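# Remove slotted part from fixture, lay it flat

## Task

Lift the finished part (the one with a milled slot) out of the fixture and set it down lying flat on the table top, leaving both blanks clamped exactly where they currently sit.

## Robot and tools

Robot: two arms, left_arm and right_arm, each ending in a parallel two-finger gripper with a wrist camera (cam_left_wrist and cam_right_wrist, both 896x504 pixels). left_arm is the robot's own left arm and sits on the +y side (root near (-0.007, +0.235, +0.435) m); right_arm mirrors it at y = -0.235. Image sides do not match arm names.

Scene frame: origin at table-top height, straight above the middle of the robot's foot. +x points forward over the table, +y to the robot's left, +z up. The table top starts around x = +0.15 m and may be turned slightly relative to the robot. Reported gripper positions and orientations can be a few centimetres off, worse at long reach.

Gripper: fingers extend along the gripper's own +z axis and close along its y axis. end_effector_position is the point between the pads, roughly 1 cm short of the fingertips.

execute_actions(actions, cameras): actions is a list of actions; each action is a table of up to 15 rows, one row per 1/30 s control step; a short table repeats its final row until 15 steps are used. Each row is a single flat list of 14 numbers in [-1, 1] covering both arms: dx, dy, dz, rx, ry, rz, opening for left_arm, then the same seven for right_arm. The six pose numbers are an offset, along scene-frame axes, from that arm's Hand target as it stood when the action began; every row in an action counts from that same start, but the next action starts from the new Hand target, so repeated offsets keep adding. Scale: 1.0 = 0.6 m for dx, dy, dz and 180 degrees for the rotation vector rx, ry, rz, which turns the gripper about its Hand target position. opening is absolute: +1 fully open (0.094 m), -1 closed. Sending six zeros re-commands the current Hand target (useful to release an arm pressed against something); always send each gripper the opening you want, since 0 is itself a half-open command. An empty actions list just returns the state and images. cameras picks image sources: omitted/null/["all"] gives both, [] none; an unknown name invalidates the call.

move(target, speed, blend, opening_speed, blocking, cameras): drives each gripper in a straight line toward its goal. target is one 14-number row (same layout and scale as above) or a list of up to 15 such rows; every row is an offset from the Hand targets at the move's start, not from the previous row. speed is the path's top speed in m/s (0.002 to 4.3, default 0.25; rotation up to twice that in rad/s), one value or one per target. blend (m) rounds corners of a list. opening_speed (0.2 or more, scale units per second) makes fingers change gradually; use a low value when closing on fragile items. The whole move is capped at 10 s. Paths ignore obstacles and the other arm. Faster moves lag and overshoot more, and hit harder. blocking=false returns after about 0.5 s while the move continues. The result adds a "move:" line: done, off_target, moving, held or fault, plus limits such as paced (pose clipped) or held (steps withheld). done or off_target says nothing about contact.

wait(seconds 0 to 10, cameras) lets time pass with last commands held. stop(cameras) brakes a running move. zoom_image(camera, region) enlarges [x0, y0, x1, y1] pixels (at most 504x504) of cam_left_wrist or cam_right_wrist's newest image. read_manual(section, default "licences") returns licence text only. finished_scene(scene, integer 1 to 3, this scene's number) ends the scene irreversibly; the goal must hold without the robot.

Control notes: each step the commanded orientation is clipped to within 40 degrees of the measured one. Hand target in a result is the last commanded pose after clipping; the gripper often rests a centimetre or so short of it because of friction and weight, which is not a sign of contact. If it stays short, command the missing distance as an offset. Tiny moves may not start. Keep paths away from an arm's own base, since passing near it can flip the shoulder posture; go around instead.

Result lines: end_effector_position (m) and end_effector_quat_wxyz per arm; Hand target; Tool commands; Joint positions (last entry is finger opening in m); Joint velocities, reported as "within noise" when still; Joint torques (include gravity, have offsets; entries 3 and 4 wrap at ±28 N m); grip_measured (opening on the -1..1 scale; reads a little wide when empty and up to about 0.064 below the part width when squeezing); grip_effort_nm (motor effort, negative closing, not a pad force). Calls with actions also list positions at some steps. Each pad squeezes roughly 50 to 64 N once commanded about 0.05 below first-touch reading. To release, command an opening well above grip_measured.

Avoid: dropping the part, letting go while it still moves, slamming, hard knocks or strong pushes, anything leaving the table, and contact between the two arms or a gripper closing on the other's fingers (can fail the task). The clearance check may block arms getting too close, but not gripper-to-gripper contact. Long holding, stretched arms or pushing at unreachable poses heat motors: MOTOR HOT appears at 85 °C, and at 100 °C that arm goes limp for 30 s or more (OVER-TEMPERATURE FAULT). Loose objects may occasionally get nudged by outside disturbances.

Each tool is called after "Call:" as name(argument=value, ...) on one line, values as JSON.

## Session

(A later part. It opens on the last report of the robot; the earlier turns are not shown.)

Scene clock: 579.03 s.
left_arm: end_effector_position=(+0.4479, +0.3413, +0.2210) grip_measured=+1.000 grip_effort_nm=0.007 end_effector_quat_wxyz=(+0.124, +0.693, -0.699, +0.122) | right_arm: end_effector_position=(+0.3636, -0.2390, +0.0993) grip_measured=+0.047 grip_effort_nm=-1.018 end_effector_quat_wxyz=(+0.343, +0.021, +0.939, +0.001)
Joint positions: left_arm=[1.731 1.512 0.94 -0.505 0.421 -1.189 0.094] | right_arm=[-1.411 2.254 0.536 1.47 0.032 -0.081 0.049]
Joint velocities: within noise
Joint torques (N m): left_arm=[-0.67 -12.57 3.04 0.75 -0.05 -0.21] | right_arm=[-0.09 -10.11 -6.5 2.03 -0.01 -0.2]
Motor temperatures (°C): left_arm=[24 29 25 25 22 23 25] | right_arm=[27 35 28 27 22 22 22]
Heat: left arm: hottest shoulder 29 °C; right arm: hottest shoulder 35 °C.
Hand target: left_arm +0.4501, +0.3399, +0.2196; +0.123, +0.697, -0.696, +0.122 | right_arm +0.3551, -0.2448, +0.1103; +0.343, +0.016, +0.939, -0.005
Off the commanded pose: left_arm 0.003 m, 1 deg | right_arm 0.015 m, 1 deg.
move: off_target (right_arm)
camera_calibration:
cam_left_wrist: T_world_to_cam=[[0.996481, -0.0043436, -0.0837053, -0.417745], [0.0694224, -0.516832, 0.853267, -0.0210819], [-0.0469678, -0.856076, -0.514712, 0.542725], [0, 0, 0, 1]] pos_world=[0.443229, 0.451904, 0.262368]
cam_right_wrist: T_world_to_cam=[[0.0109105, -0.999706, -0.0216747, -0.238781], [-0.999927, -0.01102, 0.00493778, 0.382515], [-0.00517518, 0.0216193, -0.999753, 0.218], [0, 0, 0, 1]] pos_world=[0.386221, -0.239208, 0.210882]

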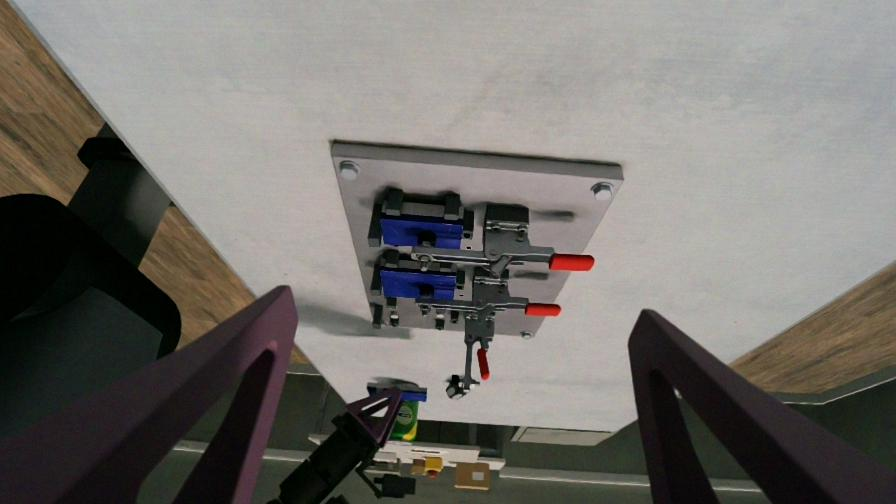

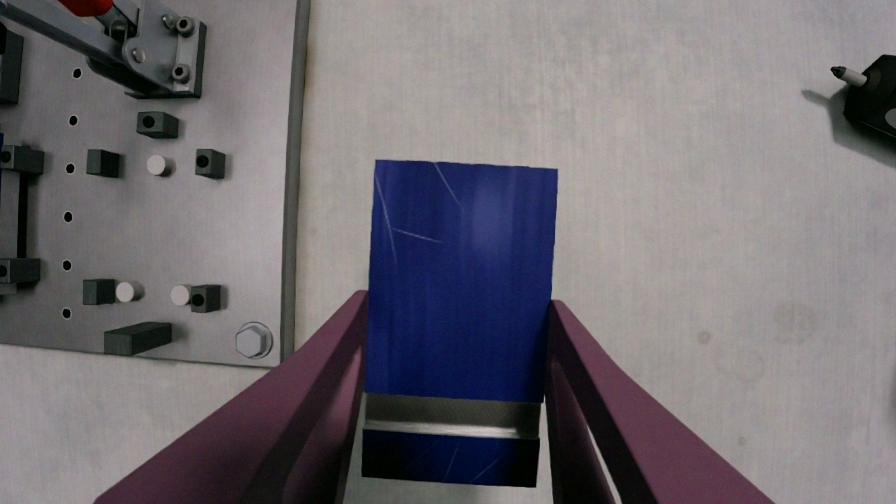

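Call:
move(target=[0,0,0,0,0,0,1, 0,0,-0.11,0,0,0,-0.2], speed=0.12)

Call:
zoom_image(camera="cam_left_wrist", region=[340, 330, 460, 410])

Scene clock: 602.63 s.
left_arm: end_effector_position=(+0.4479, +0.3413, +0.2210) grip_measured=+1.000 grip_effort_nm=0.007 end_effector_quat_wxyz=(+0.124, +0.693, -0.699, +0.122) | right_arm: end_effector_position=(+0.3511, -0.2365, +0.0423) grip_measured=+0.047 grip_effort_nm=-1.013 end_effector_quat_wxyz=(+0.332, +0.019, +0.943, +0.004)
Joint positions: left_arm=[1.731 1.512 0.94 -0.505 0.421 -1.189 0.094] | right_arm=[-1.424 2.415 0.666 1.478 0.016 -0.086 0.049]
Joint velocities: within noise
Joint torques (N m): left_arm=[0.44 -12.22 2.86 0.85 0.02 -0.21] | right_arm=[-0.21 -9.11 -3.79 1.88 -0.01 -0.21]
Motor temperatures (°C): left_arm=[24 29 25 25 22 23 25] | right_arm=[27 35 28 27 22 22 23]
Heat: left arm: hottest shoulder 29 °C; right arm: hottest shoulder 35 °C.
Hand target: left_arm +0.4501, +0.3399, +0.2196; +0.123, +0.697, -0.696, +0.122 | right_arm +0.3552, -0.2448, +0.0442; +0.343, +0.016, +0.939, -0.005
Off the commanded pose: left_arm 0.003 m, 1 deg | right_arm 0.009 m, 2 deg.
move: done
camera_calibration:
cam_left_wrist: T_world_to_cam=[[0.996481, -0.0043436, -0.0837053, -0.417745], [0.0694224, -0.516832, 0.853267, -0.0210819], [-0.0469678, -0.856076, -0.514712, 0.542725], [0, 0, 0, 1]] pos_world=[0.443229, 0.451904, 0.262368]
cam_right_wrist: T_world_to_cam=[[0.0162353, -0.999534, -0.0258325, -0.238933], [-0.999465, -0.0169571, 0.0279702, 0.367769], [-0.0283953, 0.0253645, -0.999275, 0.169838], [0, 0, 0, 1]] pos_world=[0.376274, -0.236894, 0.153256]

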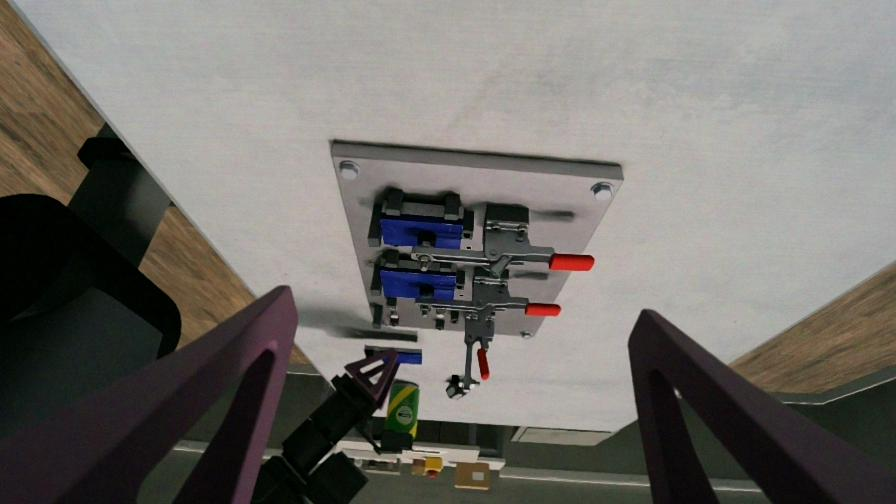

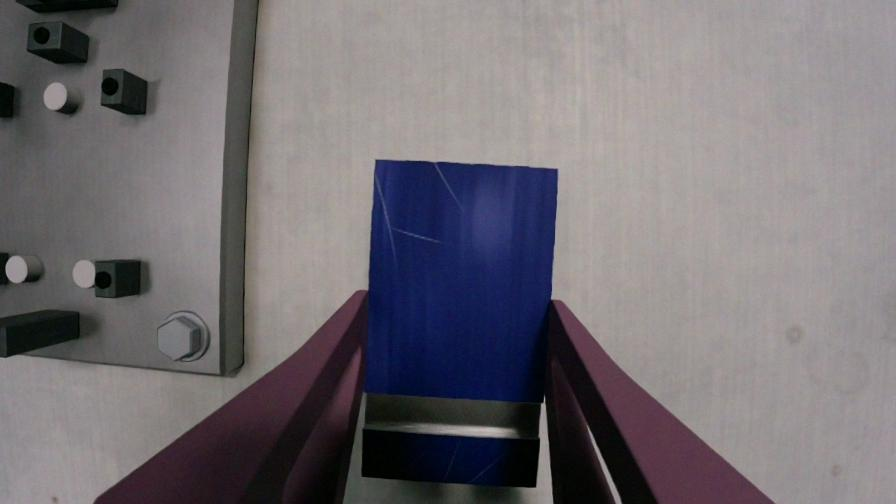

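Scaled by 4.200 from the camera's 896x504 image, which has a finer 1280x720 frame.

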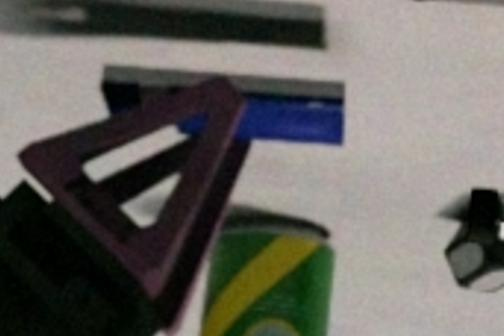

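Call:
move(target=[0,0,0,0,0,0,1, 0.0,0,-0.035,0,-0.003,0,-0.2], speed=0.06)

Call:
zoom_image(camera="cam_left_wrist", region=[340, 310, 460, 390])

Scene clock: 609.00 s.
left_arm: end_effector_position=(+0.4479, +0.3413, +0.2210) grip_measured=+1.000 grip_effort_nm=0.012 end_effector_quat_wxyz=(+0.124, +0.693, -0.699, +0.122) | right_arm: end_effector_position=(+0.3504, -0.2360, +0.0206) grip_measured=+0.047 grip_effort_nm=-1.018 end_effector_quat_wxyz=(+0.334, +0.019, +0.942, +0.004)
Joint positions: left_arm=[1.731 1.512 0.94 -0.505 0.421 -1.189 0.094] | right_arm=[-1.428 2.472 0.725 1.48 0.011 -0.088 0.049]
Joint velocities: within noise
Joint torques (N m): left_arm=[0.21 -12.22 2.78 0.7 -0.01 -0.18] | right_arm=[-0.44 -9.05 -3.88 2.04 0 -0.2]
Motor temperatures (°C): left_arm=[24 29 25 25 22 23 25] | right_arm=[27 34 28 27 22 22 23]
Heat: left arm: hottest shoulder 29 °C; right arm: hottest shoulder 34 °C.
Hand target: left_arm +0.4501, +0.3399, +0.2196; +0.123, +0.697, -0.696, +0.122 | right_arm +0.3550, -0.2449, +0.0232; +0.347, +0.016, +0.938, -0.005
Off the commanded pose: left_arm 0.003 m, 1 deg | right_arm 0.010 m, 2 deg.
move: done
camera_calibration:
cam_left_wrist: T_world_to_cam=[[0.996481, -0.0043436, -0.0837053, -0.417745], [0.0694224, -0.516832, 0.853267, -0.0210819], [-0.0469678, -0.856076, -0.514712, 0.542725], [0, 0, 0, 1]] pos_world=[0.443229, 0.451904, 0.262368]
cam_right_wrist: T_world_to_cam=[[0.0169634, -0.999514, -0.0261577, -0.239293], [-0.999583, -0.0175648, 0.022936, 0.367749], [-0.0233843, 0.0257577, -0.999395, 0.146546], [0, 0, 0, 1]] pos_world=[0.375082, -0.236492, 0.131763]

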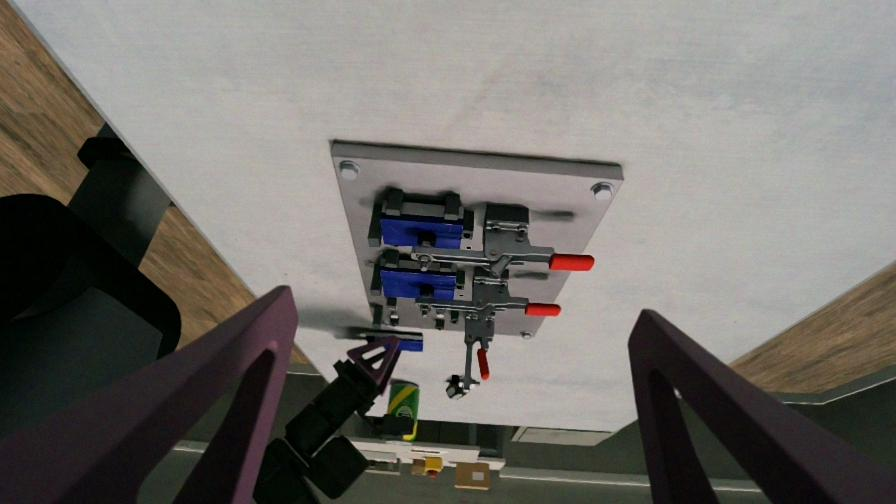

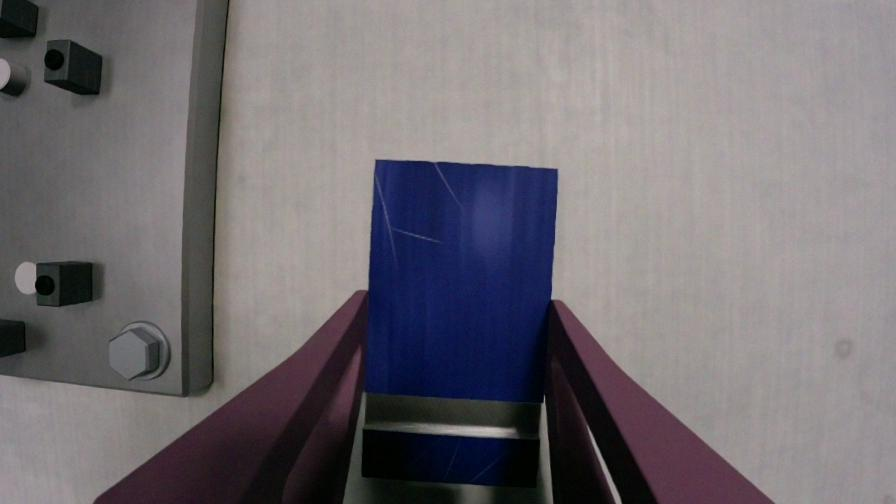

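Scaled by 4.200 from the camera's 896x504 image, which has a finer 1280x720 frame.

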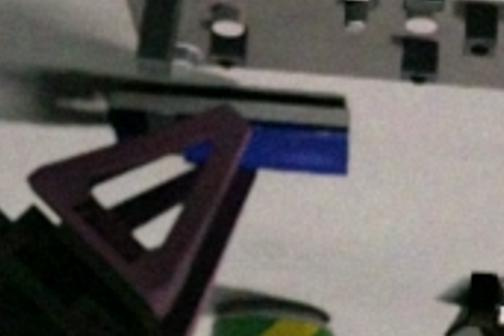

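Call:
move(target=[0,0,0,0,0,0,1, 0.0,0,-0.0117,0,-0.003,0,-0.2], speed=0.03)

Call:
zoom_image(camera="cam_left_wrist", region=[340, 310, 460, 390])

Scene clock: 613.90 s.
left_arm: end_effector_position=(+0.4479, +0.3413, +0.2210) grip_measured=+1.000 grip_effort_nm=0.007 end_effector_quat_wxyz=(+0.124, +0.693, -0.699, +0.122) | right_arm: end_effector_position=(+0.3518, -0.2358, +0.0157) grip_measured=+0.047 grip_effort_nm=-1.028 end_effector_quat_wxyz=(+0.341, +0.019, +0.940, +0.004)
Joint positions: left_arm=[1.731 1.512 0.94 -0.505 0.421 -1.189 0.094] | right_arm=[-1.43 2.491 0.743 1.495 0.008 -0.089 0.049]
Joint velocities: within noise
Joint torques (N m): left_arm=[0.62 -12.22 2.85 0.62 0.01 -0.19] | right_arm=[-0.56 -8.82 -3.64 1.94 -0.02 -0.19]
Motor temperatures (°C): left_arm=[24 29 25 25 22 23 25] | right_arm=[27 34 28 27 22 22 23]
Heat: left arm: hottest shoulder 29 °C; right arm: hottest shoulder 34 °C.
Hand target: left_arm +0.4501, +0.3399, +0.2196; +0.123, +0.697, -0.696, +0.122 | right_arm +0.3551, -0.2449, +0.0162; +0.352, +0.016, +0.936, -0.005
Off the commanded pose: left_arm 0.003 m, 1 deg | right_arm 0.010 m, 2 deg.
move: done
camera_calibration:
cam_left_wrist: T_world_to_cam=[[0.996481, -0.0043436, -0.0837053, -0.417745], [0.0694224, -0.516832, 0.853267, -0.0210819], [-0.0469678, -0.856076, -0.514712, 0.542725], [0, 0, 0, 1]] pos_world=[0.443229, 0.451904, 0.262368]
cam_right_wrist: T_world_to_cam=[[0.0181098, -0.999508, -0.0256262, -0.239608], [-0.999787, -0.0183559, 0.00940174, 0.369294], [-0.0098675, 0.0254505, -0.999627, 0.136744], [0, 0, 0, 1]] pos_world=[0.374904, -0.236192, 0.12708]

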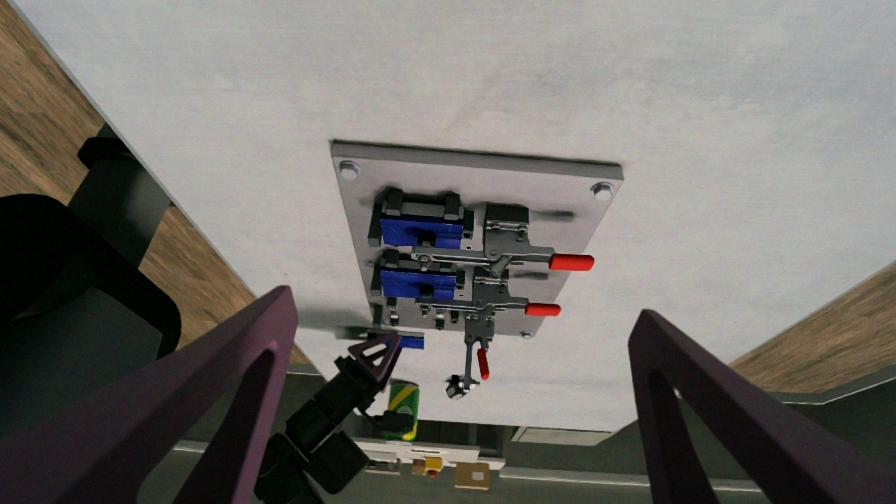

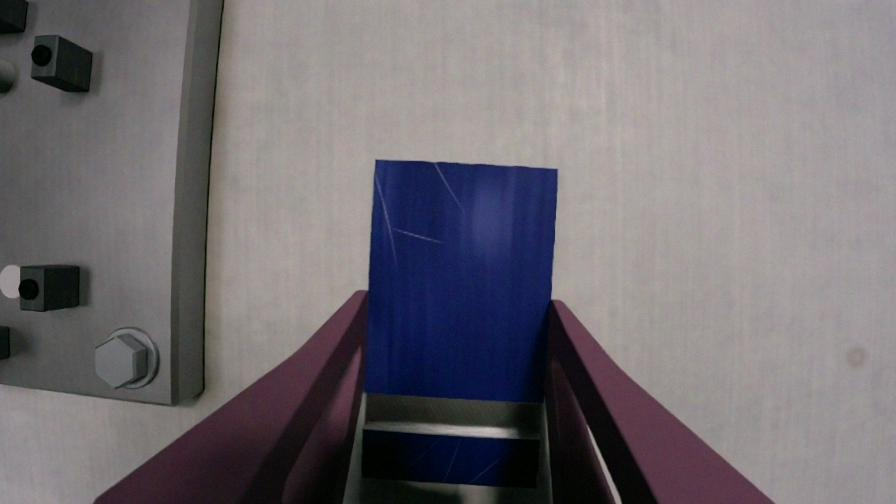

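Scaled by 4.200 from the camera's 896x504 image, which has a finer 1280x720 frame.

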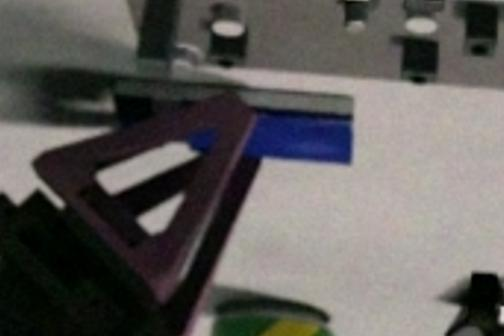

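Call:
move(target=[0,0,0,0,0,0,1, 0.0,0,-0.01,0,0.002,0,-0.2], speed=0.03, cameras=["cam_left_wrist"])

Call:
zoom_image(camera="cam_left_wrist", region=[340, 310, 460, 390])

Scene clock: 617.87 s.
left_arm: end_effector_position=(+0.4479, +0.3413, +0.2210) grip_measured=+1.000 grip_effort_nm=0.002 end_effector_quat_wxyz=(+0.124, +0.693, -0.699, +0.122) | right_arm: end_effector_position=(+0.3531, -0.2359, +0.0152) grip_measured=+0.047 grip_effort_nm=-1.018 end_effector_quat_wxyz=(+0.343, +0.016, +0.939, +0.003)
Joint positions: left_arm=[1.731 1.512 0.94 -0.505 0.421 -1.189 0.094] | right_arm=[-1.43 2.492 0.747 1.497 0.008 -0.094 0.049]
Joint velocities: within noise
Joint torques (N m): left_arm=[0.56 -12.51 3.04 0.81 0 -0.21] | right_arm=[-0.62 -8.29 -2.86 1.54 -0.03 -0.11]
Motor temperatures (°C): left_arm=[24 29 25 25 22 23 25] | right_arm=[27 34 28 27 22 22 23]
Heat: left arm: hottest shoulder 29 °C; right arm: hottest shoulder 34 °C.
Hand target: left_arm +0.4501, +0.3399, +0.2196; +0.123, +0.697, -0.696, +0.122 | right_arm +0.3552, -0.2449, +0.0102; +0.349, +0.016, +0.937, -0.005
Off the commanded pose: left_arm 0.003 m, 1 deg | right_arm 0.010 m, 1 deg.
move: done
camera_calibration:
cam_left_wrist: T_world_to_cam=[[0.996481, -0.0043436, -0.0837053, -0.417745], [0.0694224, -0.516832, 0.853267, -0.0210819], [-0.0469678, -0.856076, -0.514712, 0.542725], [0, 0, 0, 1]] pos_world=[0.443229, 0.451904, 0.262368]
Images, in order (width x height): cam_left_wrist 896x504.

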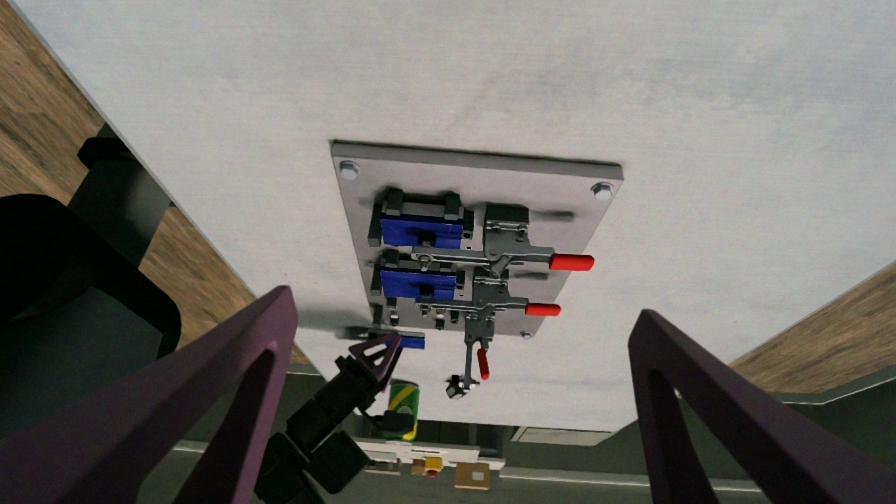

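Scaled by 4.200 from the camera's 896x504 image, which has a finer 1280x720 frame.

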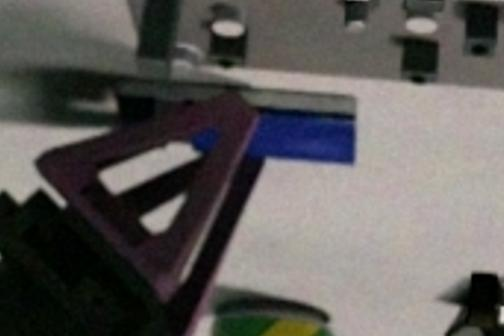

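Call:
move(target=[[0,0,0,0,0,0,1, 0.0,0,0.006,0,0,0,0.1],[0,0,0,0,0,0,1, 0.0,0,0.006,0,0,0,0.3]], speed=0.03, opening_speed=0.2)

Call:
zoom_image(camera="cam_left_wrist", region=[340, 310, 460, 390])

Scene clock: 630.20 s.
left_arm: end_effector_position=(+0.4479, +0.3413, +0.2210) grip_measured=+1.000 grip_effort_nm=0.002 end_effector_quat_wxyz=(+0.124, +0.693, -0.699, +0.122) | right_arm: end_effector_position=(+0.3547, -0.2361, +0.0147) grip_measured=+0.298 grip_effort_nm=0.076 end_effector_quat_wxyz=(+0.345, +0.016, +0.939, +0.003)
Joint positions: left_arm=[1.731 1.512 0.94 -0.505 0.421 -1.189 0.094] | right_arm=[-1.43 2.492 0.751 1.497 0.007 -0.094 0.061]
Joint velocities: within noise
Joint torques (N m): left_arm=[0.97 -12.1 2.82 0.81 0 -0.19] | right_arm=[-0.73 -8.88 -3.67 1.51 0 -0.11]
Motor temperatures (°C): left_arm=[24 29 25 25 22 23 25] | right_arm=[27 34 28 27 22 22 23]
Heat: left arm: hottest shoulder 29 °C; right arm: hottest shoulder 34 °C.
Hand target: left_arm +0.4501, +0.3399, +0.2196; +0.123, +0.697, -0.696, +0.122 | right_arm +0.3551, -0.2449, +0.0138; +0.349, +0.016, +0.937, -0.005
Off the commanded pose: left_arm 0.003 m, 1 deg | right_arm 0.009 m, 1 deg.
move: done
camera_calibration:
cam_left_wrist: T_world_to_cam=[[0.996481, -0.0043436, -0.0837053, -0.417745], [0.0694224, -0.516832, 0.853267, -0.0210819], [-0.0469678, -0.856076, -0.514712, 0.542725], [0, 0, 0, 1]] pos_world=[0.443229, 0.451904, 0.262368]
cam_right_wrist: T_world_to_cam=[[0.0218841, -0.999539, -0.021049, -0.241476], [-0.999759, -0.0219152, 0.00124892, 0.371494], [-0.00170964, 0.0210166, -0.999778, 0.131862], [0, 0, 0, 1]] pos_world=[0.376914, -0.235995, 0.126286]

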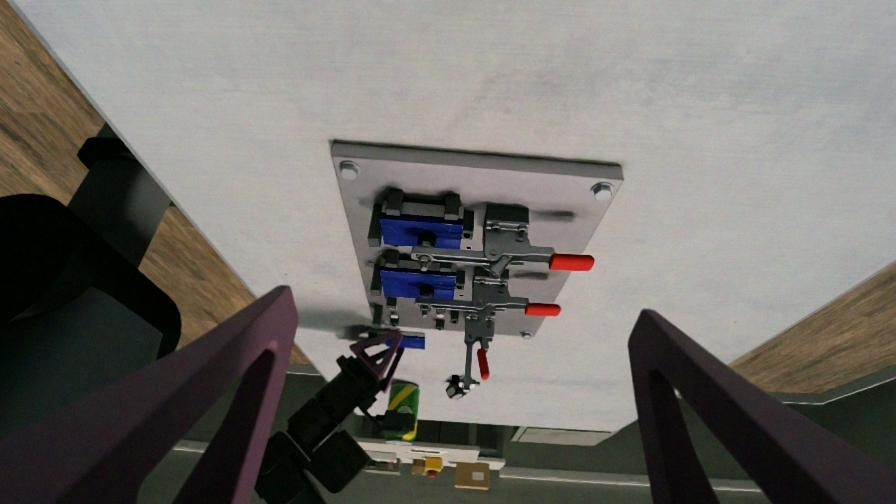

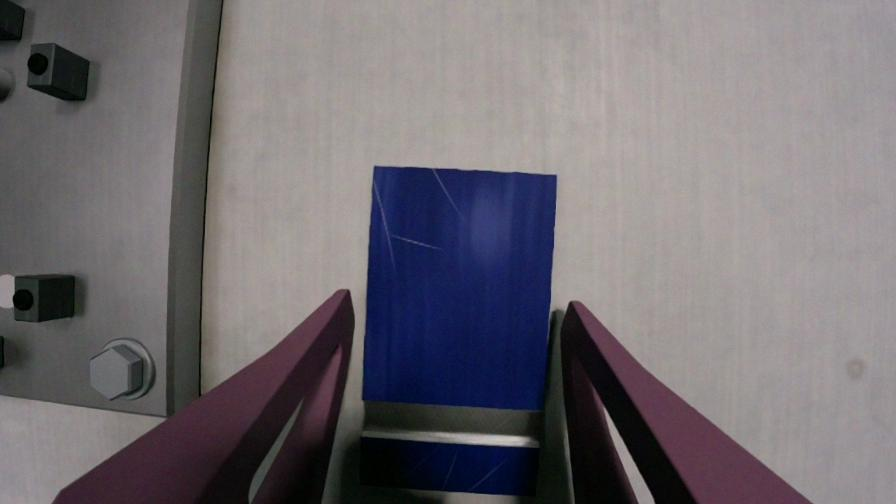

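Scaled by 4.200 from the camera's 896x504 image, which has a finer 1280x720 frame.

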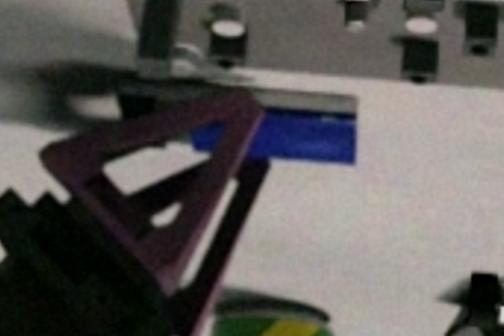

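Call:
move(target=[[0,0,0,0,0,0,1, 0.0,0,0.0,0,0,0,0.75],[0,0,0,0,0,0,1, -0.02,0,0.2,0,0,0,0.75]], speed=0.12)

Scene clock: 635.07 s.
left_arm: end_effector_position=(+0.4479, +0.3413, +0.2210) grip_measured=+1.000 grip_effort_nm=0.007 end_effector_quat_wxyz=(+0.124, +0.693, -0.699, +0.122) | right_arm: end_effector_position=(+0.3486, -0.2478, +0.1204) grip_measured=+0.749 grip_effort_nm=0.081 end_effector_quat_wxyz=(+0.348, +0.020, +0.937, -0.007)
Joint positions: left_arm=[1.731 1.512 0.94 -0.505 0.421 -1.189 0.094] | right_arm=[-1.43 2.247 0.468 1.545 0.027 -0.094 0.082]
Joint velocities: within noise
Joint torques (N m): left_arm=[0.09 -12.4 3.02 0.68 -0.05 -0.17] | right_arm=[1.03 -10.7 -6.84 1.8 0.14 -0.08]
Motor temperatures (°C): left_arm=[24 29 25 25 22 23 25] | right_arm=[27 34 28 27 22 22 23]
Heat: left arm: hottest shoulder 29 °C; right arm: hottest shoulder 34 °C.
Hand target: left_arm +0.4501, +0.3399, +0.2196; +0.123, +0.697, -0.696, +0.122 | right_arm +0.3432, -0.2449, +0.1338; +0.349, +0.016, +0.937, -0.005
Off the commanded pose: left_arm 0.003 m, 1 deg | right_arm 0.015 m, 0 deg.
move: off_target (right_arm)
camera_calibration:
cam_left_wrist: T_world_to_cam=[[0.996481, -0.0043436, -0.0837053, -0.417745], [0.0694224, -0.516832, 0.853267, -0.0210819], [-0.0469678, -0.856076, -0.514712, 0.542725], [0, 0, 0, 1]] pos_world=[0.443229, 0.451904, 0.262368]
cam_right_wrist: T_world_to_cam=[[0.00839228, -0.999952, -0.00498536, -0.248076], [-0.999946, -0.00836117, -0.00623047, 0.369312], [0.00618849, 0.00503738, -0.999968, 0.23112], [0, 0, 0, 1]] pos_world=[0.369944, -0.24614, 0.232177]

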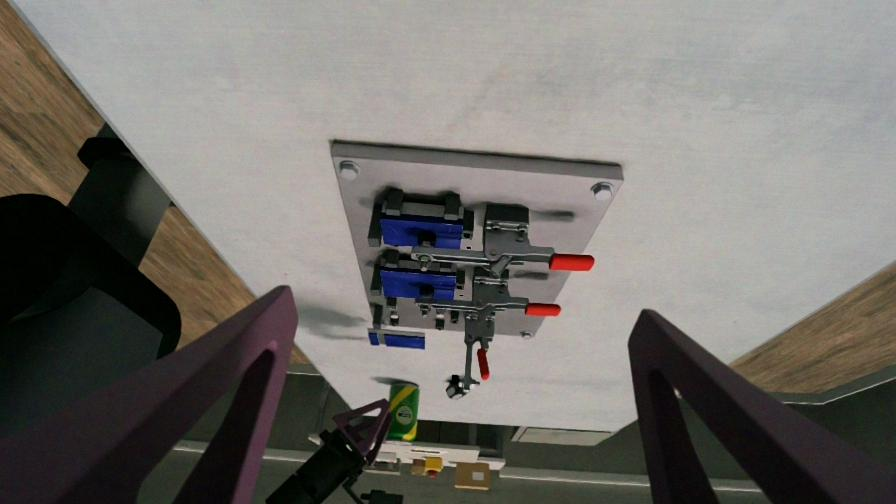

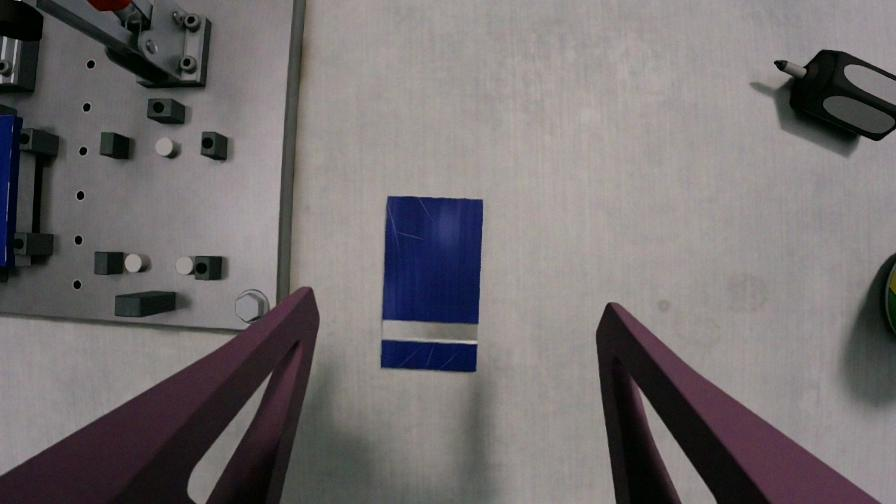

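Call:
finished_scene(scene=1)

The scene is finished: the task was done.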